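# Drop the entire wire inside the bin

## Task

Get every part of the wire into the bin so that none of it rises above the bin's rim. A wire left dangling over the table edge may count as a failure.

## Robot and tools

Robot: two UR20 arms, left_arm and right_arm, each with a Robotiq 2F-85 two-finger gripper. Bases in the scene frame: left_arm at (+0.085, +0.755, 0) m, right_arm at (-0.089, -0.689, 0) m, both almost unrotated (right yawed about 3 degrees). Scene frame: origin at table-top height midway between the arms, +z up, +x outward over the table, left_arm on the +y side. Camera image sides do not match arm names. Cameras: cam_high, cam_low, cam_left_wrist, cam_right_wrist, each 672x504.

Frames: every hand pose, velocity and target in results uses that arm's own base frame; offsets also run along that arm's base axes, and rotations pivot about the Hand target position. The gripper's fingers point along its +z, close along its y; end_effector_position is the middle of the closed pads (pads 38 mm long; tips about 19 mm past it when closed, 6 mm when open). A mount block juts up to 12 cm toward the gripper's +x. Reported positions can be a few cm off.

execute_actions(actions, cameras): actions is a list of actions; each action is a list of 1 to 15 rows, each row lasting 1/30 s; a short action repeats its final row until 15 steps (0.5 s). A row is one flat list of 20 numbers, each in [-1, 1], covering both arms: left dx, dy, dz, rx, ry, rz, position, force_limit, speed, activate, then the same ten for the right. dx..rz are offsets (not poses) from the Hand target held when the action began; every row counts from that same start, not from the row before, and the next action starts from the new Hand target, so repeating an offset keeps moving. Scale: 1.0 = 0.6 m or 180 degrees; rx, ry, rz form a single rotation vector. Send six zeros for an arm that should stay. Gripper numbers are commands, not offsets: always resend the current ones. position +1 = fully open (85 mm), about -0.8 = pads touching, -1 = squeeze until blocked. force_limit -1..+1 sets grip strength (roughly 30 N to 100 N per pad for a slow close; faster closes grip harder). speed -1, 0, +1 is about 20, 85, 150 mm/s. Both start at +1. activate stays 0; send 1 once only if fault reads 7 or 13. Images come only with an empty actions list or a cameras request.

move(target, speed, blend, stop_force, zero, blocking, cameras): straight-line motion of each gripper. target is one 20-number row as above, or a list of up to 15 such rows; all offsets count from the Hand targets at the move's start, not from the previous row. speed: top path speed in m/s, 0.002 to 4.2, default 0.25 (turn rate up to twice this in rad/s); one value or one per target. blend: corner rounding in m per target, default 0 (stop at each). stop_force: 6 to 120 N, shared by both arms; an arm's path ends when its wrist sensor feels that much extra push against its travel, then it backs off slightly; unreliable when the gripper is turning; omit it when lifting away from something pressed on. zero (only with stop_force): true re-zeros before the move. blocking=false returns after 0.5 s while the move runs (not allowed with stop_force). The whole move is capped at 10 s. Paths do not avoid obstacles; avoid paths passing near an arm's own base, which can whip the elbow. Result adds a move: line: done (within 3 mm and 2 degrees), off_target, moving, held (a check withheld steps or the clearance check stopped the move) or fault, plus limits=paced (pose clipped) or limits=held.

wait(seconds 0 to 3600): let time pass without new commands. stop(): brake a running move. zoom_image(camera, region=[x0, y0, x1, y1] in pixels, at most 504 by 504): closer look at the newest image of that camera. zero_wrist_force(arm): tares that arm's wrist sensor. read_manual(section): licence texts only. finished_scene(scene 1 or 2): ends the scene irreversibly; make no further calls in that reply. Scene 1 is practice.

Results: end_effector_position (m), end_effector_quat_wxyz, velocities (omitted while joints are still), Hand target (last commanded pose after clipping; next offsets start here; the gripper may rest short of it, so send the remaining gap as an offset). Gripper: object_status 0 moving, 1 blocked while opening, 2 blocked while closing (a grip), 3 reached requested position or pads met; position_measured in counts (3 open, 78 about 60 mm, 130 about 40 mm, 180 about 20 mm, 230 pads together); fault 0 normal. Wrist force/torque in the gripper's own axes, plus a line with the peak since last shown. Joint torques are total drive output, noisy and offset.

Motion limits: commanded orientation is clipped to within 32 degrees of the current one each step; the arm lags commands by about 0.2 s; joint speeds are capped. A clearance check blocks commands bringing the arms too close, but contact between arms can still happen and even moderate arm-to-arm contact can end the scene.

Avoid: dropping the wire from height, releasing it while it moves, letting it fall off or hang over the table edge, hitting the bin or table hard, and targets beyond a firm contact (the stiff arms fault quickly). A joint torque at its limit, or about 150 N outside force, stops that arm for 10 s. Long stretched holds heat motors: MOTOR HOT appears at 70 C, brakes lock at 85 C for 30 to 60 s. Do not close one gripper on the other arm's fingers. Loose objects may get nudged occasionally; check images before finishing.

Each tool is called after "Call:" as a command line: name --argument value for each argument, lists and objects as JSON in quotes; but a table of rows of numbers goes row by row, as --pt "numbers of a row", without its own name.

## Session

Call:
execute_actions --actions '[]'

Scene clock: 0.00 s.
left_arm: end_effector_position=(+1.1760, -0.8709, +0.2396) position_measured=3 object_status=3 fault=0 end_effector_quat_wxyz=(-0.102, -0.514, +0.776, -0.352) | right_arm: end_effector_position=(+0.8628, +0.4820, +0.2163) position_measured=3 object_status=3 fault=0 end_effector_quat_wxyz=(-0.113, -0.335, +0.882, -0.311)
Joint positions: left_arm=[-0.689 -0.815 1.526 -2.945 -1.953 -1.992] | right_arm=[4.003 -2.022 -1.786 -1.443 1.144 0.254]
Joint velocities: within noise
Joint torques (N m): no reading
Wrist force (N): no reading
Wrist torque (N m): no reading
Wrist force, peak (N): no reading
Hand target: left_arm +1.1760, -0.8709, +0.2396; -0.102, -0.514, +0.776, -0.352 | right_arm +0.8628, +0.4820, +0.2163; -0.113, -0.335, +0.882, -0.311
Tool commands: left_gripper/position=+1.0 left_gripper/force_limit=+1.0 left_gripper/speed=+1.0 left_gripper/activate=+0.0 right_gripper/position=+1.0 right_gripper/force_limit=+1.0 right_gripper/speed=+1.0 right_gripper/activate=+0.0

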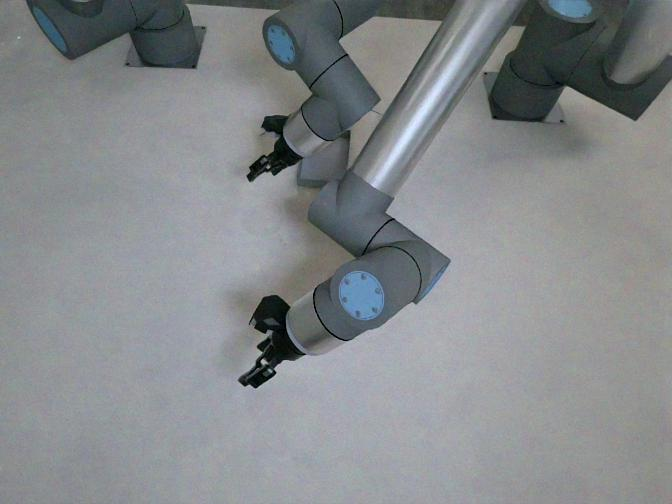

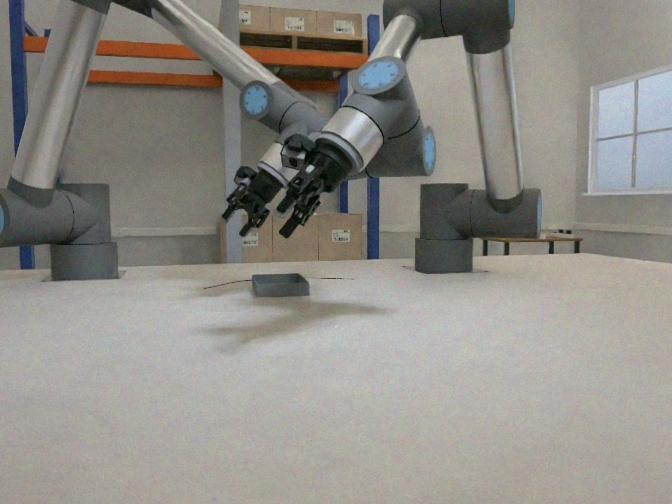

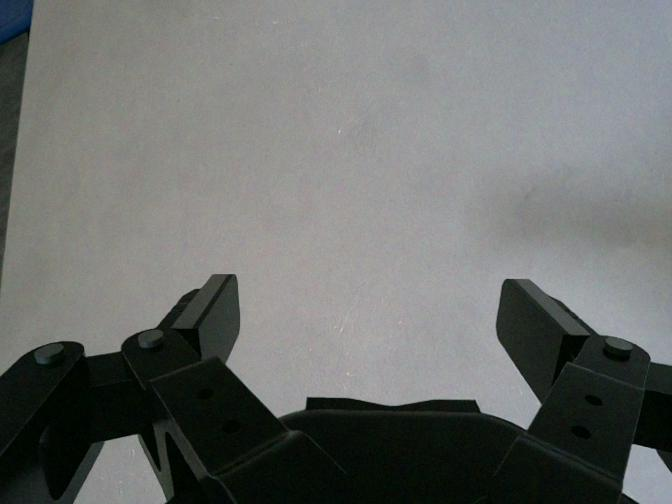

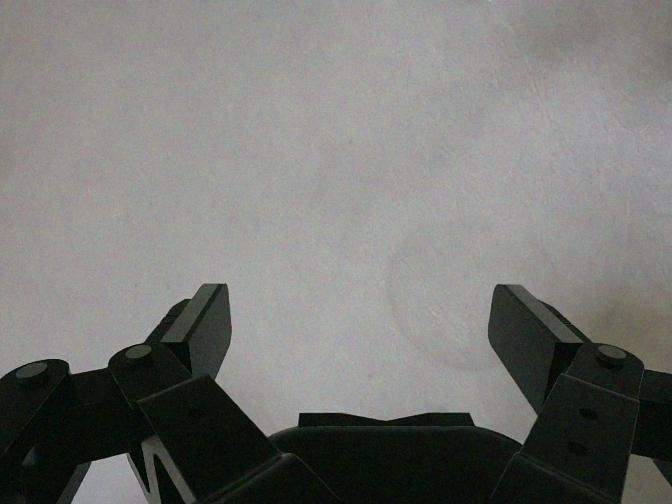

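Call:
move --pt "-0.333 0.75 0.5 0.227 0.071 0 1 1 1 0 -0.18 -0.7 0.5 0.215 0.003 0 1 1 1 0" --speed 0.5 --cameras '["all"]'

Scene clock: 25.70 s.
left_arm: end_effector_position=(+0.9763, -0.4210, +0.5395) position_measured=3 object_status=3 fault=0 end_effector_quat_wxyz=(+0.000, -0.552, +0.834, -0.002) | right_arm: end_effector_position=(+0.7548, +0.0621, +0.5161) position_measured=3 object_status=3 fault=0 end_effector_quat_wxyz=(+0.000, -0.355, +0.935, +0.000)
Joint positions: left_arm=[-0.597 -1.356 1.638 -1.855 -1.573 -1.766] | right_arm=[3.492 -1.433 -2.04 -1.238 1.571 -0.376]
Joint torques (N m): left_arm=[25.81 -173.04 -110.04 -4.37 2.78 7.18] | right_arm=[-35.09 100.62 103.4 3.56 5.1 -4.35]
Wrist force (N): left_arm=[-1.2 0.2 -1.2] | right_arm=[0.8 -0.5 -0.9]
Wrist torque (N m): left_arm=[0.01 0.50 0.35] | right_arm=[-0.13 -0.13 0.02]
Wrist force, peak (N): left_arm=[-4.4 3.2 -3.4] | right_arm=[5.0 -3.0 -3.5]
Hand target: left_arm +0.9762, -0.4209, +0.5396; +0.000, -0.552, +0.834, -0.002 | right_arm +0.7548, +0.0620, +0.5163; +0.000, -0.355, +0.935, +0.000
Off the commanded pose: left_arm 0.000 m, 0 deg | right_arm 0.000 m, 0 deg.
move: done

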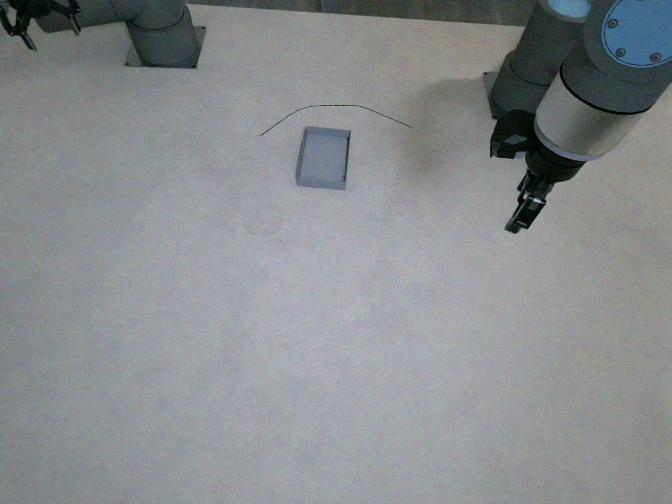

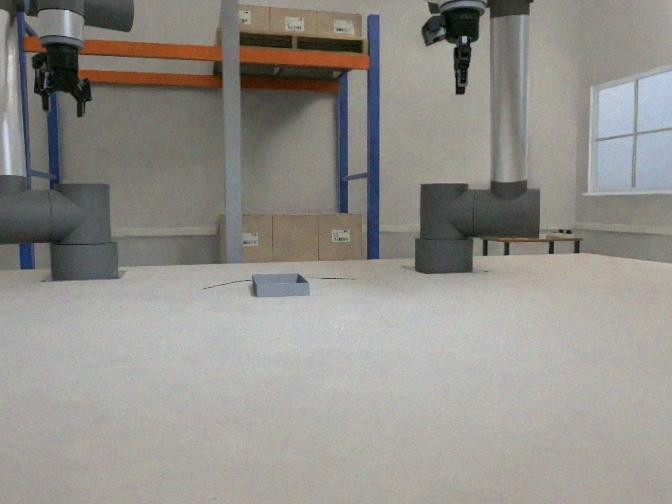

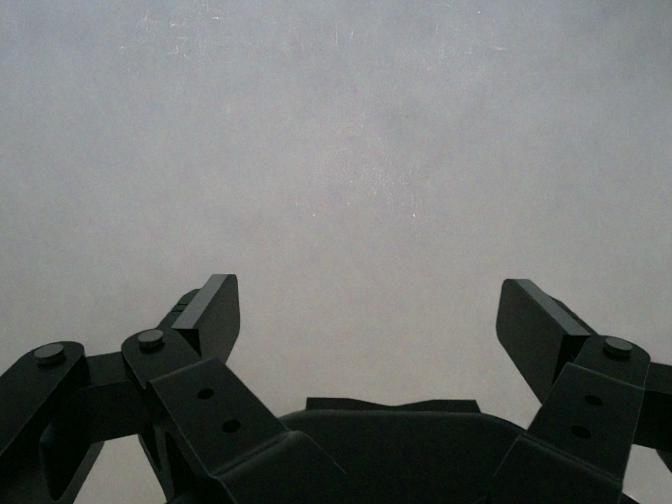

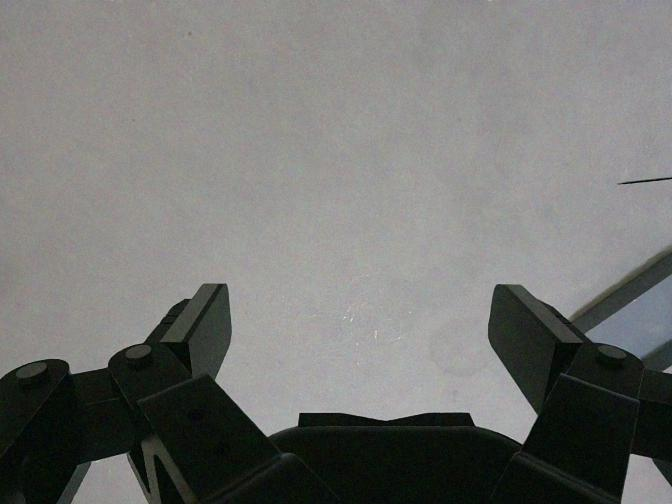

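Call:
zoom_image --camera "cam_high" --region '[230, 70, 450, 220]'

Call:
zoom_image --camera "cam_low" --region '[190, 240, 370, 320]'

Scaled by 2.291 from the camera's image (finer frame: 960x720).

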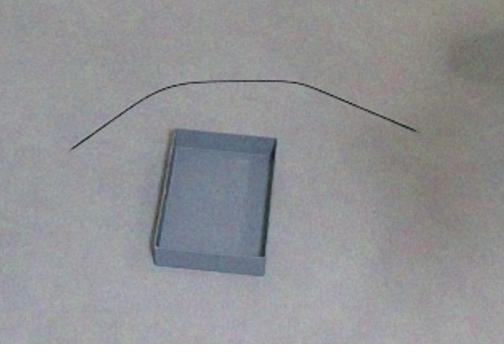

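Scaled by 2.800 from the camera's image (finer frame: 960x720).

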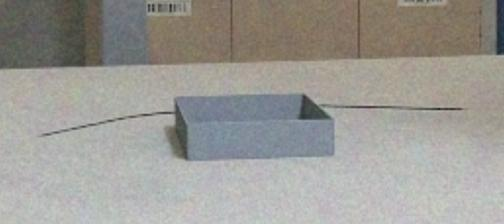

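Call:
move --pt "0 0 0 0 0 0 1 1 1 0 -0.45 0.8 0.1 0 0 0 1 1 1 0" --speed 0.5 --cameras '["cam_high","cam_right_wrist"]'

Scene clock: 60.13 s.
left_arm: end_effector_position=(+0.9762, -0.4209, +0.5396) position_measured=3 object_status=3 fault=0 end_effector_quat_wxyz=(+0.000, -0.552, +0.834, -0.002) | right_arm: end_effector_position=(+0.4849, +0.5419, +0.5763) position_measured=3 object_status=3 fault=0 end_effector_quat_wxyz=(+0.000, -0.355, +0.935, +0.000)
Joint positions: left_arm=[-0.597 -1.356 1.638 -1.855 -1.573 -1.766] | right_arm=[4.263 -1.373 -2.003 -1.336 1.571 0.395]
Joint torques (N m): left_arm=[24.54 -172.33 -111.99 -4.49 2.51 7.12] | right_arm=[33.73 26.54 105.85 3.39 -3.96 3.49]
Wrist force (N): left_arm=[-1.3 0.2 -0.7] | right_arm=[0.9 -0.3 -0.7]
Wrist torque (N m): left_arm=[0.02 0.52 0.35] | right_arm=[-0.14 -0.14 -0.52]
Wrist force, peak (N): left_arm=[-2.0 1.1 -1.4] | right_arm=[0.0 5.4 -1.7]
Hand target: left_arm +0.9762, -0.4209, +0.5396; +0.000, -0.552, +0.834, -0.002 | right_arm +0.4848, +0.5420, +0.5763; +0.000, -0.355, +0.935, +0.000
Off the commanded pose: left_arm 0.000 m, 0 deg | right_arm 0.000 m, 0 deg.
move: done

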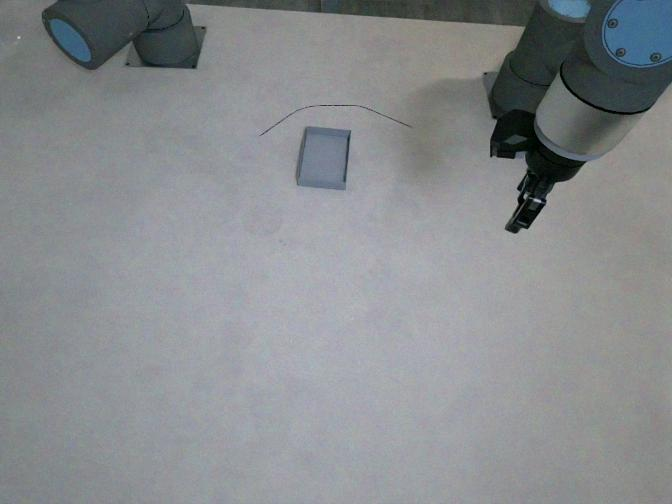

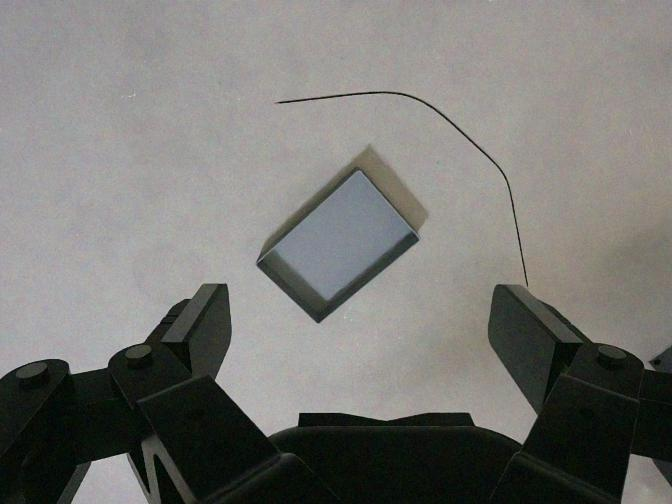

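Call:
move --pt "0 0 0 0 0 0 1 1 1 0 -0.2413 0.263 -0.627 0 0 0.269 -0.21 1 1 0" --speed 0.5 --cameras '["cam_high","cam_right_wrist"]'

Scene clock: 98.00 s.
left_arm: end_effector_position=(+0.9762, -0.4209, +0.5396) position_measured=3 object_status=3 fault=0 end_effector_quat_wxyz=(+0.000, -0.552, +0.834, -0.002) | right_arm: end_effector_position=(+0.3400, +0.6998, +0.2002) position_measured=155 object_status=3 fault=0 end_effector_quat_wxyz=(+0.000, +0.707, -0.707, +0.000)
Joint positions: left_arm=[-0.597 -1.356 1.638 -1.855 -1.573 -1.766] | right_arm=[4.521 -1.708 -2.296 -0.707 1.571 -0.192]
Joint torques (N m): left_arm=[28.07 -171.58 -112.04 -4.74 2.4 6.62] | right_arm=[26.42 78.66 54.6 15.81 5.01 -4.5]
Wrist force (N): left_arm=[-1.4 0.6 -0.8] | right_arm=[0.2 0.3 -1.3]
Wrist torque (N m): left_arm=[0.10 0.54 0.35] | right_arm=[0.03 -0.06 0.05]
Wrist force, peak (N): left_arm=[-2.2 0.5 -1.2] | right_arm=[1.1 -2.0 -5.3]
Hand target: left_arm +0.9762, -0.4209, +0.5396; +0.000, -0.552, +0.834, -0.002 | right_arm +0.3400, +0.6998, +0.2001; +0.000, +0.707, -0.707, +0.000
Off the commanded pose: left_arm 0.000 m, 0 deg | right_arm 0.000 m, 0 deg.
move: done

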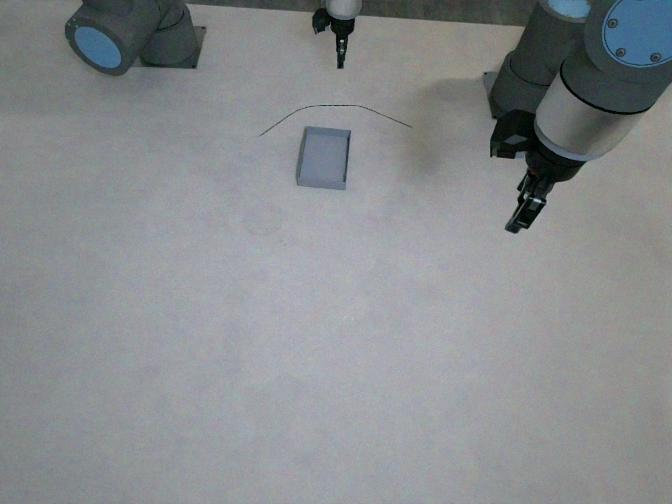

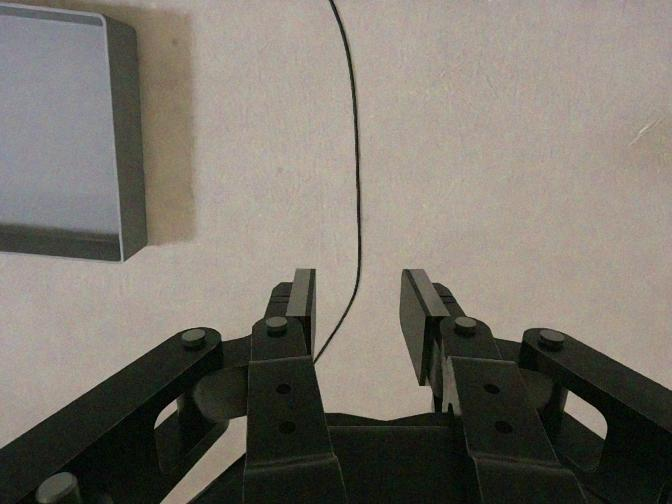

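Call:
move --pt "0 0 0 0 0 0 1 1 1 0 -0.0125 -0.01 -0.25 0 0 0 -0.21 1 1 0" --speed 0.25

Call:
move --pt "0 0 0 0 0 0 1 1 1 0 0 0 -0.075 0 0 0 -0.21 1 1 0" --speed 0.03 --stop_force 8 --cameras '["cam_high","cam_low","cam_right_wrist"]'

Scene clock: 107.43 s.
left_arm: end_effector_position=(+0.9762, -0.4209, +0.5396) position_measured=3 object_status=3 fault=0 end_effector_quat_wxyz=(+0.000, -0.552, +0.834, -0.002) | right_arm: end_effector_position=(+0.3325, +0.6939, +0.0501) position_measured=155 object_status=3 fault=0 end_effector_quat_wxyz=(+0.000, +0.707, -0.707, -0.001)
Joint positions: left_arm=[-0.597 -1.356 1.638 -1.855 -1.573 -1.766] | right_arm=[4.53 -1.905 -2.383 -0.424 1.571 -0.183]
Joint torques (N m): left_arm=[23.89 -171.82 -111.15 -4.47 2.5 6.49] | right_arm=[25.95 106.05 31.98 14.55 -3.04 3.4]
Wrist force (N): left_arm=[-1.9 0.5 -1.1] | right_arm=[-0.1 0.8 -1.2]
Wrist torque (N m): left_arm=[0.06 0.63 0.35] | right_arm=[0.15 0.00 -0.48]
Wrist force, peak (N): left_arm=[-2.3 0.7 -1.1] | right_arm=[0.2 0.3 -4.7]
Hand target: left_arm +0.9762, -0.4209, +0.5396; +0.000, -0.552, +0.834, -0.002 | right_arm +0.3325, +0.6938, +0.0501; +0.000, +0.707, -0.707, +0.000
Off the commanded pose: left_arm 0.000 m, 0 deg | right_arm 0.000 m, 0 deg.
move: done

Scene clock: 108.97 s.
left_arm: end_effector_position=(+0.9762, -0.4209, +0.5396) position_measured=3 object_status=3 fault=0 end_effector_quat_wxyz=(+0.000, -0.552, +0.834, -0.002) | right_arm: end_effector_position=(+0.3325, +0.6938, +0.0190) position_measured=155 object_status=3 fault=0 end_effector_quat_wxyz=(+0.000, +0.707, -0.707, +0.000)
Joint positions: left_arm=[-0.597 -1.356 1.638 -1.855 -1.573 -1.766] | right_arm=[4.53 -1.954 -2.392 -0.366 1.571 -0.183]
Joint torques (N m): left_arm=[24.28 -166.48 -111.07 -4.89 2.12 6.75] | right_arm=[-4.6 138.28 38.2 10.98 0.4 -0.3]
Wrist force (N): left_arm=[-1.9 1.0 -1.1] | right_arm=[0.4 -1.8 -1.6]
Wrist torque (N m): left_arm=[0.16 0.62 0.35] | right_arm=[-0.33 -0.08 -0.49]
Wrist force, peak (N): left_arm=[-2.0 0.7 -1.5] | right_arm=[33.7 6.7 -169.7]
Hand target: left_arm +0.9762, -0.4209, +0.5396; +0.000, -0.552, +0.834, -0.002 | right_arm +0.3325, +0.6938, +0.0190; +0.000, +0.707, -0.707, +0.000 (not the last commanded pose)
Tool commands: left_gripper/position=+1.0 left_gripper/force_limit=+1.0 left_gripper/speed=+1.0 left_gripper/activate=+0.0 right_gripper/position=-0.207843 right_gripper/force_limit=+1.0 right_gripper/speed=+1.0 right_gripper/activate=+0.0
Off the commanded pose: left_arm 0.000 m, 0 deg | right_arm 0.014 m, 0 deg.
FORCE FAULT: contact force on the right arm reached its limit, and that arm stopped. The contact can be on any part of that arm, not only on its tool. That arm's remaining commands of this call were not run. That arm is still stopped at the end of this call. That arm stays stopped for about 10 more seconds. Until then a move that you send moves the other arm only, and its call returns only when the move has ended. Once the stop has ended, the next robot result says so. If the stop ends while you think or write, that arm runs what you send next, counted from a new Hand target: where the arm stands when the stop ends. While its stop runs, that arm takes no new command, but its gripper still runs the gripper command that each later call begins with. Until it ends, the stop uses up actions while you think or wait. An arm that is not stopped still takes commands.
move: fault (right_arm)

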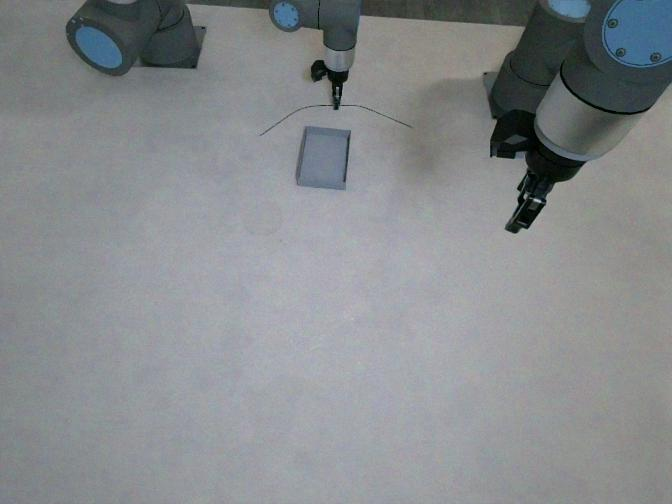

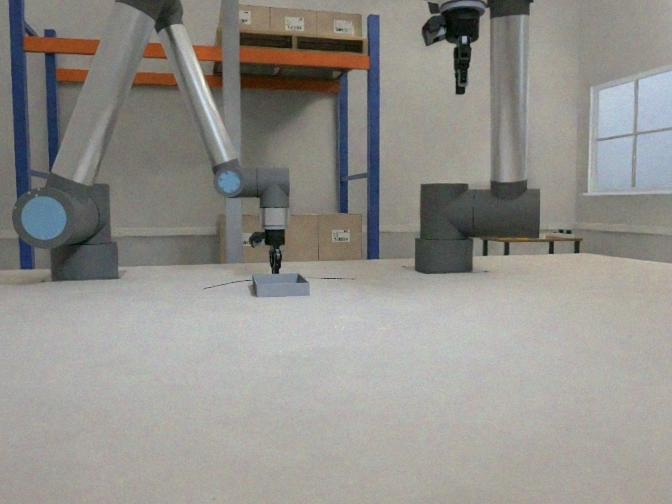

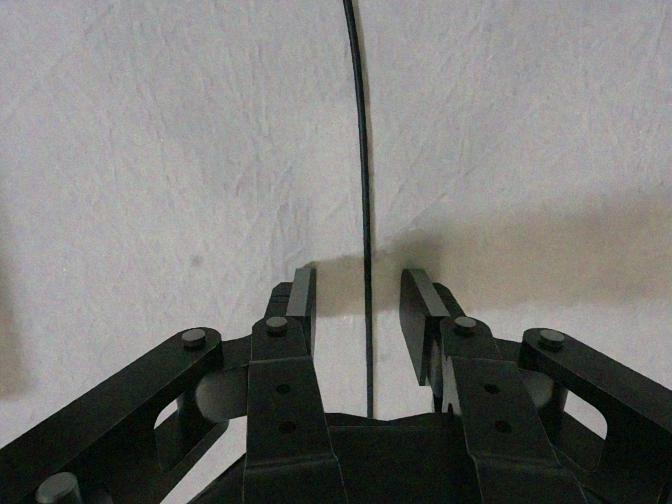

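Call:
wait --seconds 11

Scene clock: 126.07 s.
left_arm: end_effector_position=(+0.9762, -0.4209, +0.5396) position_measured=3 object_status=3 fault=0 end_effector_quat_wxyz=(+0.000, -0.552, +0.834, -0.002) | right_arm: end_effector_position=(+0.3325, +0.6938, +0.0190) position_measured=155 object_status=3 fault=0 end_effector_quat_wxyz=(+0.000, +0.707, -0.707, +0.000)
Joint positions: left_arm=[-0.597 -1.356 1.638 -1.855 -1.573 -1.766] | right_arm=[4.53 -1.954 -2.392 -0.366 1.571 -0.183]
Joint torques (N m): left_arm=[21 -161.95 -110.76 -5.42 2.46 6.38] | right_arm=[-4.38 139.31 38.48 10.9 0.2 -0.51]
Wrist force (N): left_arm=[-1.4 0.4 -1.3] | right_arm=[0.4 -1.6 -1.6]
Wrist torque (N m): left_arm=[0.07 0.53 0.34] | right_arm=[-0.28 -0.07 -0.49]
Wrist force, peak (N): left_arm=[-2.5 0.5 -0.9] | right_arm=[0.3 -2.3 -1.9]
Hand target: left_arm +0.9762, -0.4209, +0.5396; +0.000, -0.552, +0.834, -0.002 | right_arm +0.3325, +0.6938, +0.0190; +0.000, +0.707, -0.707, +0.000 (not the last commanded pose)
Tool commands: left_gripper/position=+1.0 left_gripper/force_limit=+1.0 left_gripper/speed=+1.0 left_gripper/activate=+0.0 right_gripper/position=-0.207843 right_gripper/force_limit=+1.0 right_gripper/speed=+1.0 right_gripper/activate=+0.0
Off the commanded pose: left_arm 0.000 m, 0 deg | right_arm 0.014 m, 0 deg.
FORCE FAULT, CONTINUED: the right arm's stop, for the force fault that an earlier result reported, is over. The rest of the stop counts as 20 of the actions that you can send in this scene. That arm's target is now where it stood when the stop ended, not its last command. That arm accepts commands again.
wait: 11.00 s; at rest from the start

Call:
move --pt "0 0 0 0 0 0 1 1 1 0 0 0 0 0 0 0 -1 -0.3 -0.5 0" --pt "0 0 0 0 0 0 1 1 1 0 0 0 0.25 0 0 0 -1 -0.3 -0.5 0" --speed 0.1 --cameras '["cam_high","cam_low","cam_right_wrist"]'

Scene clock: 133.10 s.
left_arm: end_effector_position=(+0.9762, -0.4209, +0.5396) position_measured=3 object_status=3 fault=0 end_effector_quat_wxyz=(+0.000, -0.552, +0.834, -0.002) | right_arm: end_effector_position=(+0.3325, +0.6937, +0.1689) position_measured=229 object_status=2 fault=0 end_effector_quat_wxyz=(+0.000, +0.707, -0.707, +0.000)
Joint positions: left_arm=[-0.597 -1.356 1.638 -1.855 -1.573 -1.766] | right_arm=[4.53 -1.738 -2.326 -0.648 1.571 -0.183]
Joint torques (N m): left_arm=[20.44 -162.18 -110.28 -5.32 2.34 5.75] | right_arm=[-7.03 148.43 72.82 3.42 -1.24 0.28]
Wrist force (N): left_arm=[-1.8 0.2 -1.3] | right_arm=[0.7 -1.5 -2.0]
Wrist torque (N m): left_arm=[0.03 0.60 0.35] | right_arm=[-0.31 -0.14 -0.45]
Wrist force, peak (N): left_arm=[-2.3 0.6 -1.5] | right_arm=[0.3 -8.6 -43.3]
Hand target: left_arm +0.9762, -0.4209, +0.5396; +0.000, -0.552, +0.834, -0.002 | right_arm +0.3325, +0.6938, +0.1690; +0.000, +0.707, -0.707, +0.000
Off the commanded pose: left_arm 0.000 m, 0 deg | right_arm 0.000 m, 0 deg.
move: done

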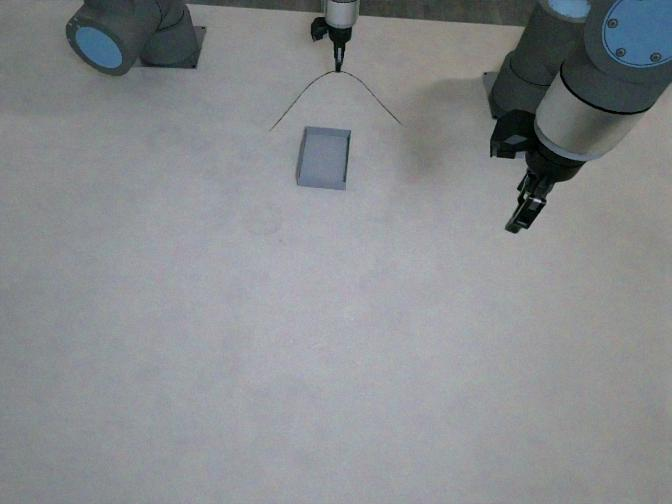

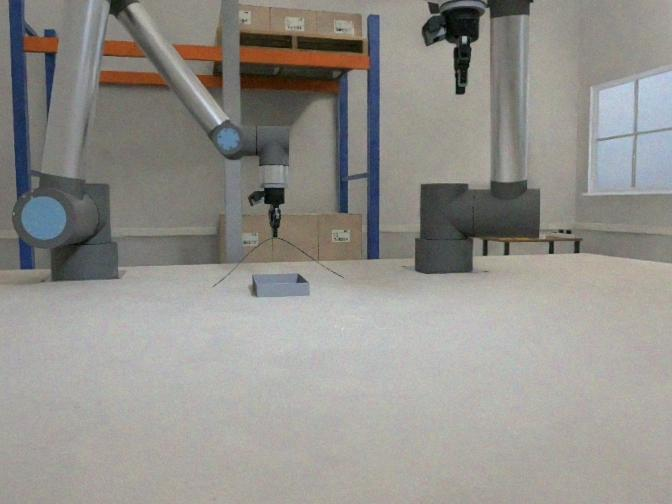

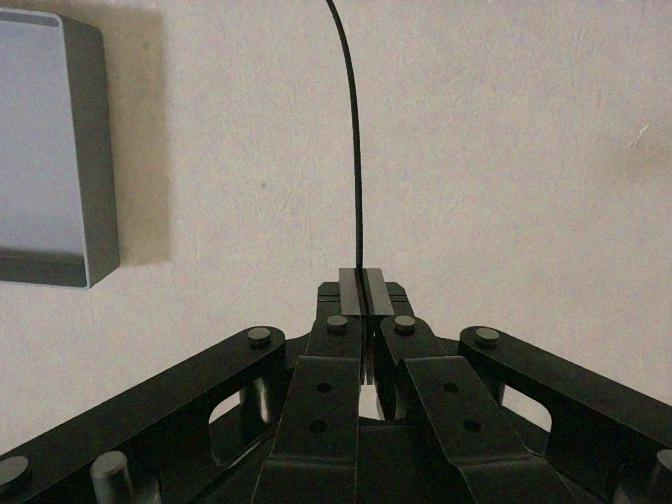

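Call:
move --target '[0,0,0,0,0,0,1,1,1,0,0.15,0,0.5,0,0,0,-1,-0.3,-0.5,0]' --speed 0.25 --cameras '["cam_high","cam_low","cam_right_wrist"]'

Scene clock: 141.40 s.
left_arm: end_effector_position=(+0.9762, -0.4209, +0.5396) position_measured=3 object_status=3 fault=0 end_effector_quat_wxyz=(+0.000, -0.552, +0.834, -0.002) | right_arm: end_effector_position=(+0.4225, +0.6938, +0.4689) position_measured=229 object_status=2 fault=0 end_effector_quat_wxyz=(+0.000, +0.707, -0.707, +0.000)
Joint positions: left_arm=[-0.597 -1.356 1.638 -1.855 -1.573 -1.766] | right_arm=[4.415 -1.524 -2.029 -1.159 1.571 -0.298]
Joint torques (N m): left_arm=[15.79 -159.5 -109.32 -5.73 2.02 6.07] | right_arm=[-34.38 124.67 99.25 3.25 4.75 -4.1]
Wrist force (N): left_arm=[-2.1 0.1 -1.0] | right_arm=[0.9 -2.1 -1.2]
Wrist torque (N m): left_arm=[0.00 0.66 0.34] | right_arm=[-0.44 -0.20 0.01]
Wrist force, peak (N): left_arm=[-1.9 0.8 -1.9] | right_arm=[0.5 -3.1 -4.6]
Hand target: left_arm +0.9762, -0.4209, +0.5396; +0.000, -0.552, +0.834, -0.002 | right_arm +0.4225, +0.6938, +0.4690; +0.000, +0.707, -0.707, +0.000
Off the commanded pose: left_arm 0.000 m, 0 deg | right_arm 0.000 m, 0 deg.
move: done

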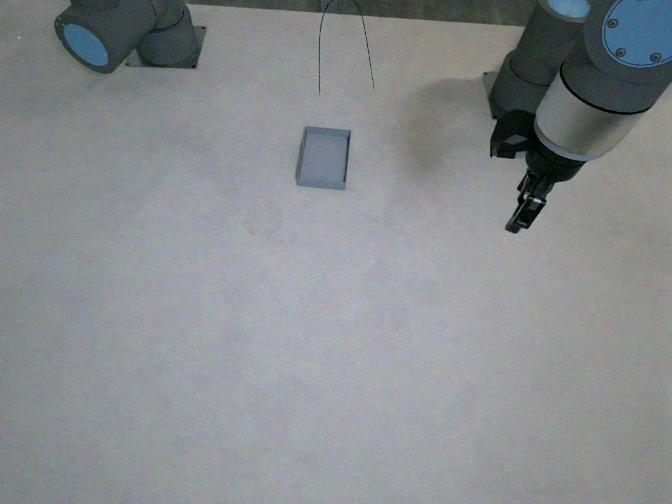

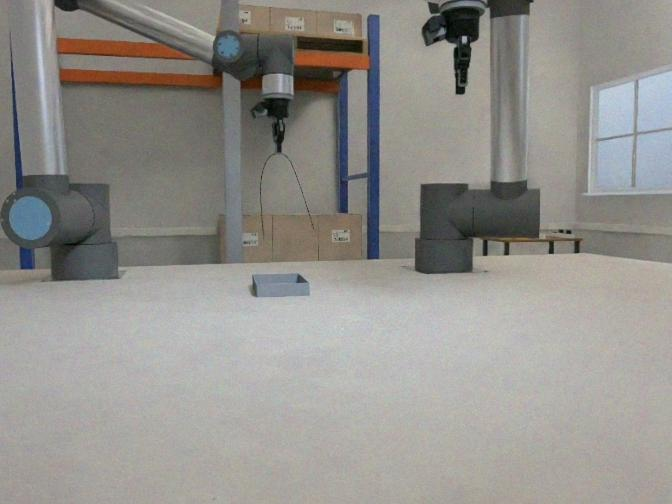

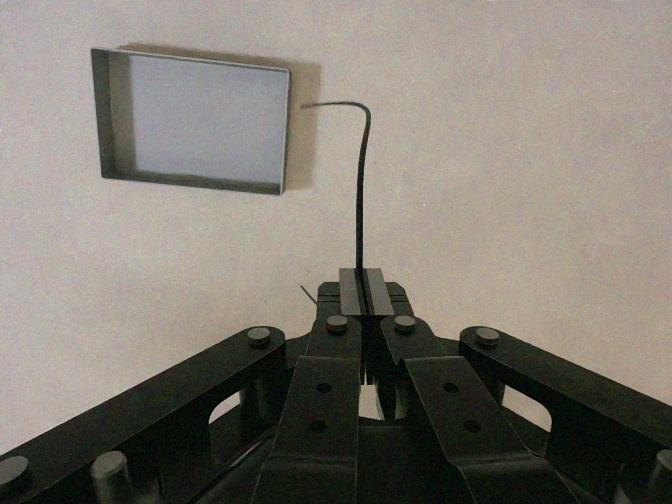

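Call:
move --target '[0,0,0,0,0,0,1,1,1,0,0.299,-0.146,-0.167,0,0,0.2167,-1,-0.3,-0.5,0]' --speed 0.2 --cameras '["cam_high","cam_low","cam_right_wrist"]'

Scene clock: 206.27 s.
left_arm: end_effector_position=(+0.9762, -0.4209, +0.5396) position_measured=3 object_status=3 fault=0 end_effector_quat_wxyz=(+0.000, -0.552, +0.834, -0.002) | right_arm: end_effector_position=(+0.6019, +0.6062, +0.3688) position_measured=229 object_status=2 fault=0 end_effector_quat_wxyz=(+0.000, +0.903, -0.430, +0.000)
Joint positions: left_arm=[-0.597 -1.356 1.638 -1.855 -1.573 -1.766] | right_arm=[4.168 -1.636 -2.072 -1.005 1.571 -1.226]
Joint torques (N m): left_arm=[13.45 -153.63 -107.93 -5.69 1.88 6.06] | right_arm=[-31.47 83.21 91.97 15.57 4.62 -4.6]
Wrist force (N): left_arm=[-1.9 0.7 -1.2] | right_arm=[0.8 -1.7 -1.5]
Wrist torque (N m): left_arm=[0.12 0.62 0.35] | right_arm=[-0.33 -0.13 0.02]
Wrist force, peak (N): left_arm=[-2.2 0.5 -1.8] | right_arm=[2.1 -2.6 -0.9]
Hand target: left_arm +0.9762, -0.4209, +0.5396; +0.000, -0.552, +0.834, -0.002 | right_arm +0.6019, +0.6062, +0.3688; +0.000, +0.903, -0.430, +0.000
Off the commanded pose: left_arm 0.000 m, 0 deg | right_arm 0.000 m, 0 deg.
move: done

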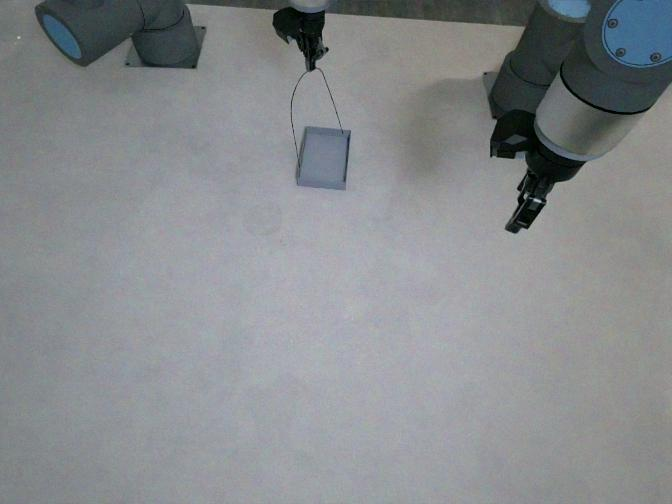

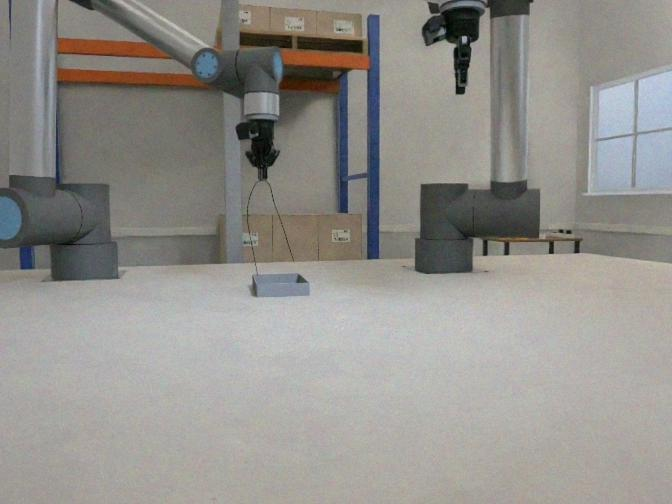

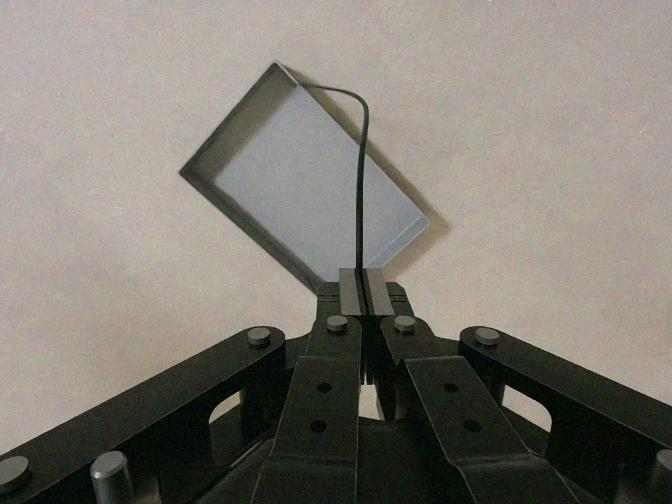

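Call:
move --pt "0 0 0 0 0 0 1 1 1 0 0.025 0.0067 -0.03 0 0 0.0444 -1 -0.3 -0.5 0" --pt "0 0 0 0 0 0 1 1 1 0 0.025 0.0067 -0.1817 0 0 0.0444 -1 -0.3 -0.5 0" --speed 0.1 --cameras '["cam_high","cam_low","cam_right_wrist"]'

Scene clock: 221.13 s.
left_arm: end_effector_position=(+0.9762, -0.4209, +0.5396) position_measured=3 object_status=3 fault=0 end_effector_quat_wxyz=(+0.000, -0.552, +0.834, -0.002) | right_arm: end_effector_position=(+0.6169, +0.6102, +0.2599) position_measured=229 object_status=2 fault=0 end_effector_quat_wxyz=(+0.000, +0.931, -0.366, +0.000)
Joint positions: left_arm=[-0.597 -1.356 1.638 -1.855 -1.573 -1.766] | right_arm=[4.155 -1.74 -2.138 -0.835 1.571 -1.378]
Joint torques (N m): left_arm=[10.8 -152.34 -107.57 -6.22 1.94 6.11] | right_arm=[-33.67 96.14 64.07 15.48 4.31 -4.73]
Wrist force (N): left_arm=[-1.8 0.7 -0.9] | right_arm=[0.9 -2.1 -1.7]
Wrist torque (N m): left_arm=[0.12 0.61 0.34] | right_arm=[-0.41 -0.19 0.08]
Wrist force, peak (N): left_arm=[-2.2 1.0 -1.3] | right_arm=[0.4 -2.6 -4.0]
Hand target: left_arm +0.9762, -0.4209, +0.5396; +0.000, -0.552, +0.834, -0.002 | right_arm +0.6169, +0.6102, +0.2598; +0.000, +0.931, -0.366, +0.000
Off the commanded pose: left_arm 0.000 m, 0 deg | right_arm 0.000 m, 0 deg.
move: done

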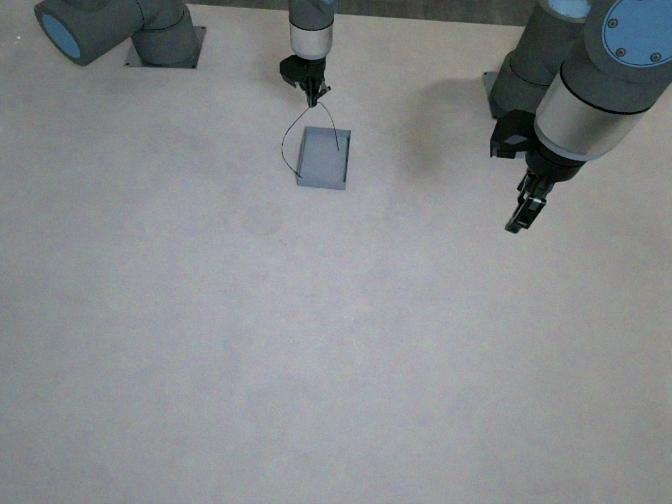

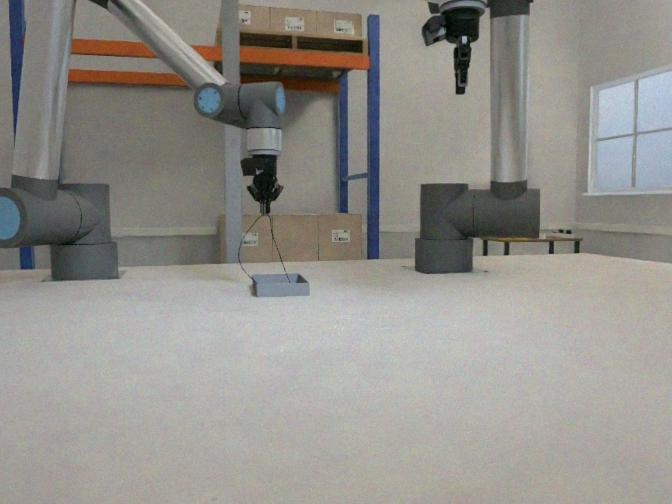

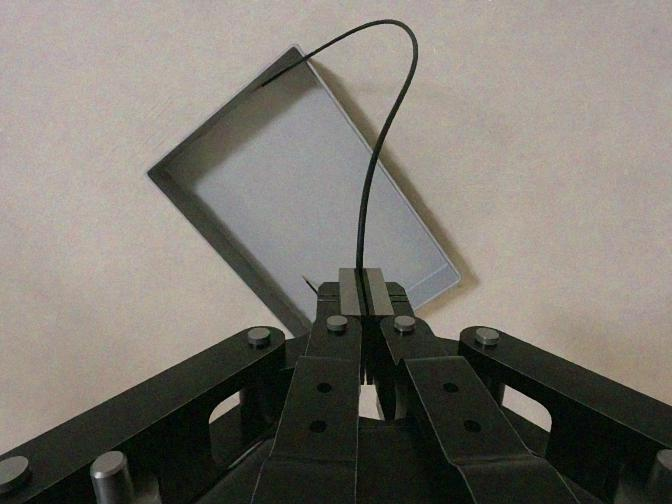

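Call:
move --pt "0 0 0 0 0 0 1 1 1 0 0 0.01 0.02 0 0 0.205 -1 -0.3 -0.5 0" --pt "0 0 0 0 0 0 1 1 1 0 0 0.0 -0.1 0 0 0.205 -1 -0.3 -0.5 0" --speed 0.1 --cameras '["cam_high","cam_low","cam_right_wrist"]'

Scene clock: 253.40 s.
left_arm: end_effector_position=(+0.9762, -0.4209, +0.5396) position_measured=3 object_status=3 fault=0 end_effector_quat_wxyz=(+0.000, -0.552, +0.834, -0.002) | right_arm: end_effector_position=(+0.6169, +0.6102, +0.1999) position_measured=229 object_status=2 fault=0 end_effector_quat_wxyz=(+0.000, +0.999, -0.053, +0.000)
Joint positions: left_arm=[-0.597 -1.356 1.638 -1.855 -1.573 -1.766] | right_arm=[4.155 -1.799 -2.176 -0.738 1.571 -2.022]
Joint torques (N m): left_arm=[12.29 -151.73 -108.08 -6.33 1.7 5.65] | right_arm=[-35.96 116.13 55.94 15.1 4.58 -4.68]
Wrist force (N): left_arm=[-1.7 0.6 -1.2] | right_arm=[1.2 -1.9 -1.5]
Wrist torque (N m): left_arm=[0.09 0.59 0.34] | right_arm=[-0.38 -0.19 0.04]
Wrist force, peak (N): left_arm=[-2.1 0.6 -1.6] | right_arm=[1.1 -2.1 -4.2]
Hand target: left_arm +0.9762, -0.4209, +0.5396; +0.000, -0.552, +0.834, -0.002 | right_arm +0.6169, +0.6102, +0.1998; +0.000, +0.999, -0.053, +0.000
Off the commanded pose: left_arm 0.000 m, 0 deg | right_arm 0.000 m, 0 deg.
move: done

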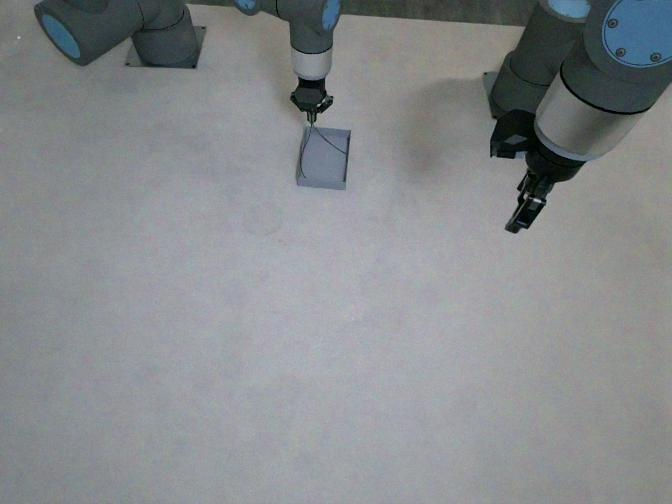

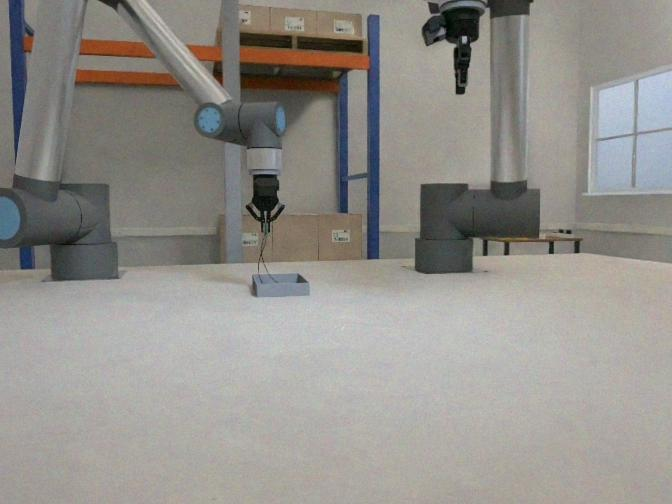

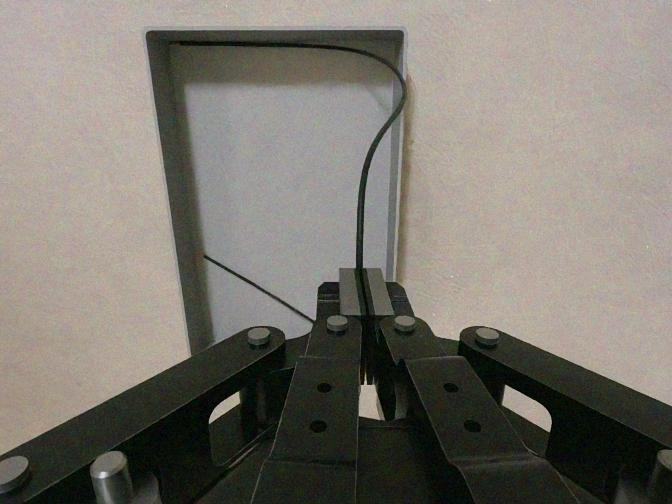

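Call:
move --pt "0 0 0 0 0 0 1 1 1 0 0 -0.005 -0.15 0 0 0 -1 -0.3 -0.5 0" --speed 0.08 --cameras '["cam_low","cam_right_wrist"]'

Scene clock: 261.67 s.
left_arm: end_effector_position=(+0.9762, -0.4209, +0.5396) position_measured=3 object_status=3 fault=0 end_effector_quat_wxyz=(+0.000, -0.552, +0.834, -0.002) | right_arm: end_effector_position=(+0.6169, +0.6072, +0.1098) position_measured=229 object_status=2 fault=0 end_effector_quat_wxyz=(+0.000, +0.999, -0.053, +0.000)
Joint positions: left_arm=[-0.597 -1.356 1.638 -1.855 -1.573 -1.766] | right_arm=[4.153 -1.899 -2.224 -0.59 1.571 -2.024]
Joint torques (N m): left_arm=[6.84 -154.05 -106.48 -6.58 1.8 5.54] | right_arm=[-35.27 120.82 45.55 16.25 4.52 -4.34]
Wrist force (N): left_arm=[-2.0 0.5 -1.1] | right_arm=[1.0 -2.0 -1.7]
Wrist torque (N m): left_arm=[0.07 0.64 0.34] | right_arm=[-0.37 -0.17 0.00]
Wrist force, peak (N): left_arm=[-2.5 0.5 -1.2] | right_arm=[1.2 -1.7 -2.7]
Hand target: left_arm +0.9762, -0.4209, +0.5396; +0.000, -0.552, +0.834, -0.002 | right_arm +0.6169, +0.6072, +0.1098; +0.000, +0.999, -0.053, +0.000
Off the commanded pose: left_arm 0.000 m, 0 deg | right_arm 0.000 m, 0 deg.
move: done

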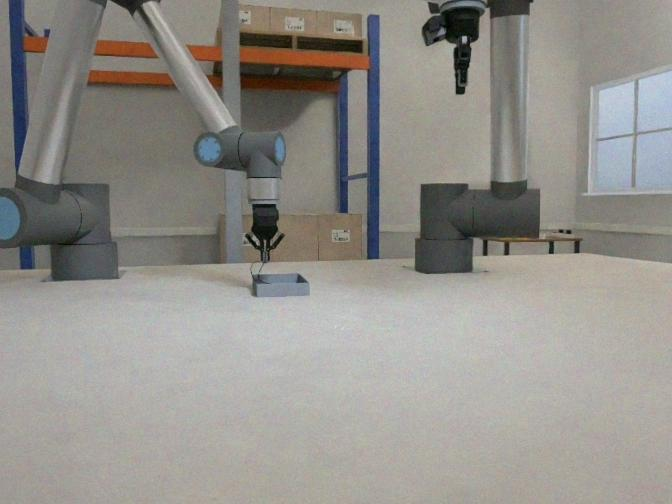

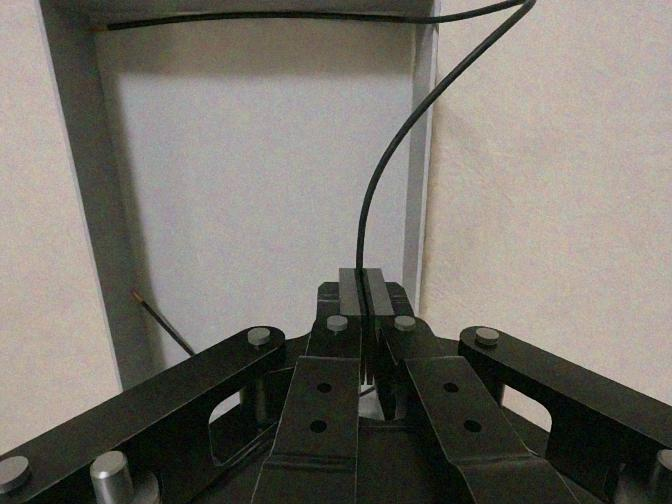

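Call:
move --pt "0 0 0 0 0 0 1 1 1 0 -0.03 0.03 0.06 0 0 0 -1 -0.3 -0.5 0" --pt "0 0 0 0 0 0 1 1 1 0 -0.07 0.03 0.03 0 0 0 -1 -0.3 -0.5 0" --speed 0.1 --cameras '["cam_low","cam_right_wrist"]'

Scene clock: 271.63 s.
left_arm: end_effector_position=(+0.9762, -0.4209, +0.5396) position_measured=3 object_status=3 fault=0 end_effector_quat_wxyz=(+0.000, -0.552, +0.834, -0.002) | right_arm: end_effector_position=(+0.5750, +0.6252, +0.1279) position_measured=229 object_status=2 fault=0 end_effector_quat_wxyz=(+0.000, +0.999, -0.053, +0.000)
Joint positions: left_arm=[-0.597 -1.356 1.638 -1.855 -1.573 -1.766] | right_arm=[4.208 -1.863 -2.239 -0.611 1.571 -1.97]
Joint torques (N m): left_arm=[11.93 -153.38 -107.07 -6.15 1.67 5.91] | right_arm=[24.22 116.49 46.75 14.28 1.2 3.49]
Wrist force (N): left_arm=[-1.7 0.4 -1.3] | right_arm=[1.4 -1.7 -1.3]
Wrist torque (N m): left_arm=[0.06 0.59 0.34] | right_arm=[-0.36 -0.23 -0.52]
Wrist force, peak (N): left_arm=[-1.9 1.1 -1.4] | right_arm=[0.8 -2.4 -2.8]
Hand target: left_arm +0.9762, -0.4209, +0.5396; +0.000, -0.552, +0.834, -0.002 | right_arm +0.5749, +0.6252, +0.1278; +0.000, +0.999, -0.053, +0.000
Off the commanded pose: left_arm 0.000 m, 0 deg | right_arm 0.000 m, 0 deg.
move: done

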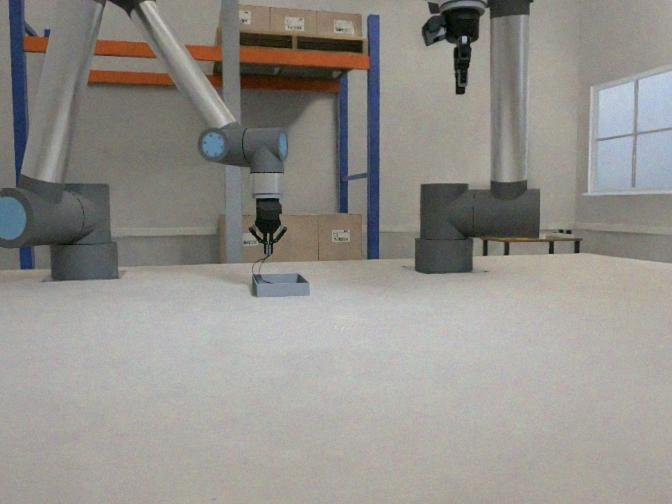

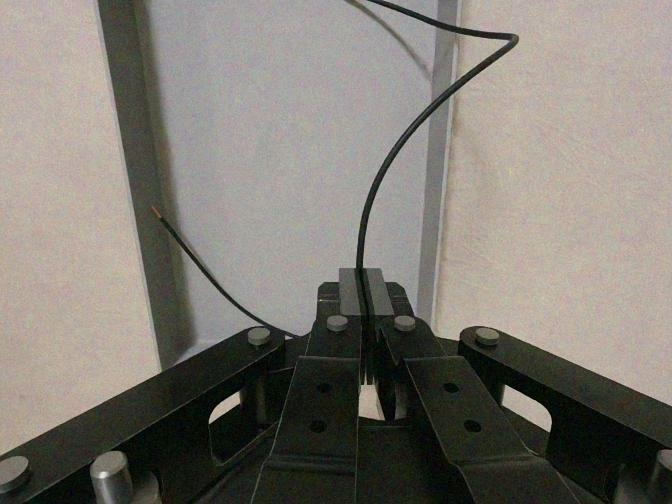

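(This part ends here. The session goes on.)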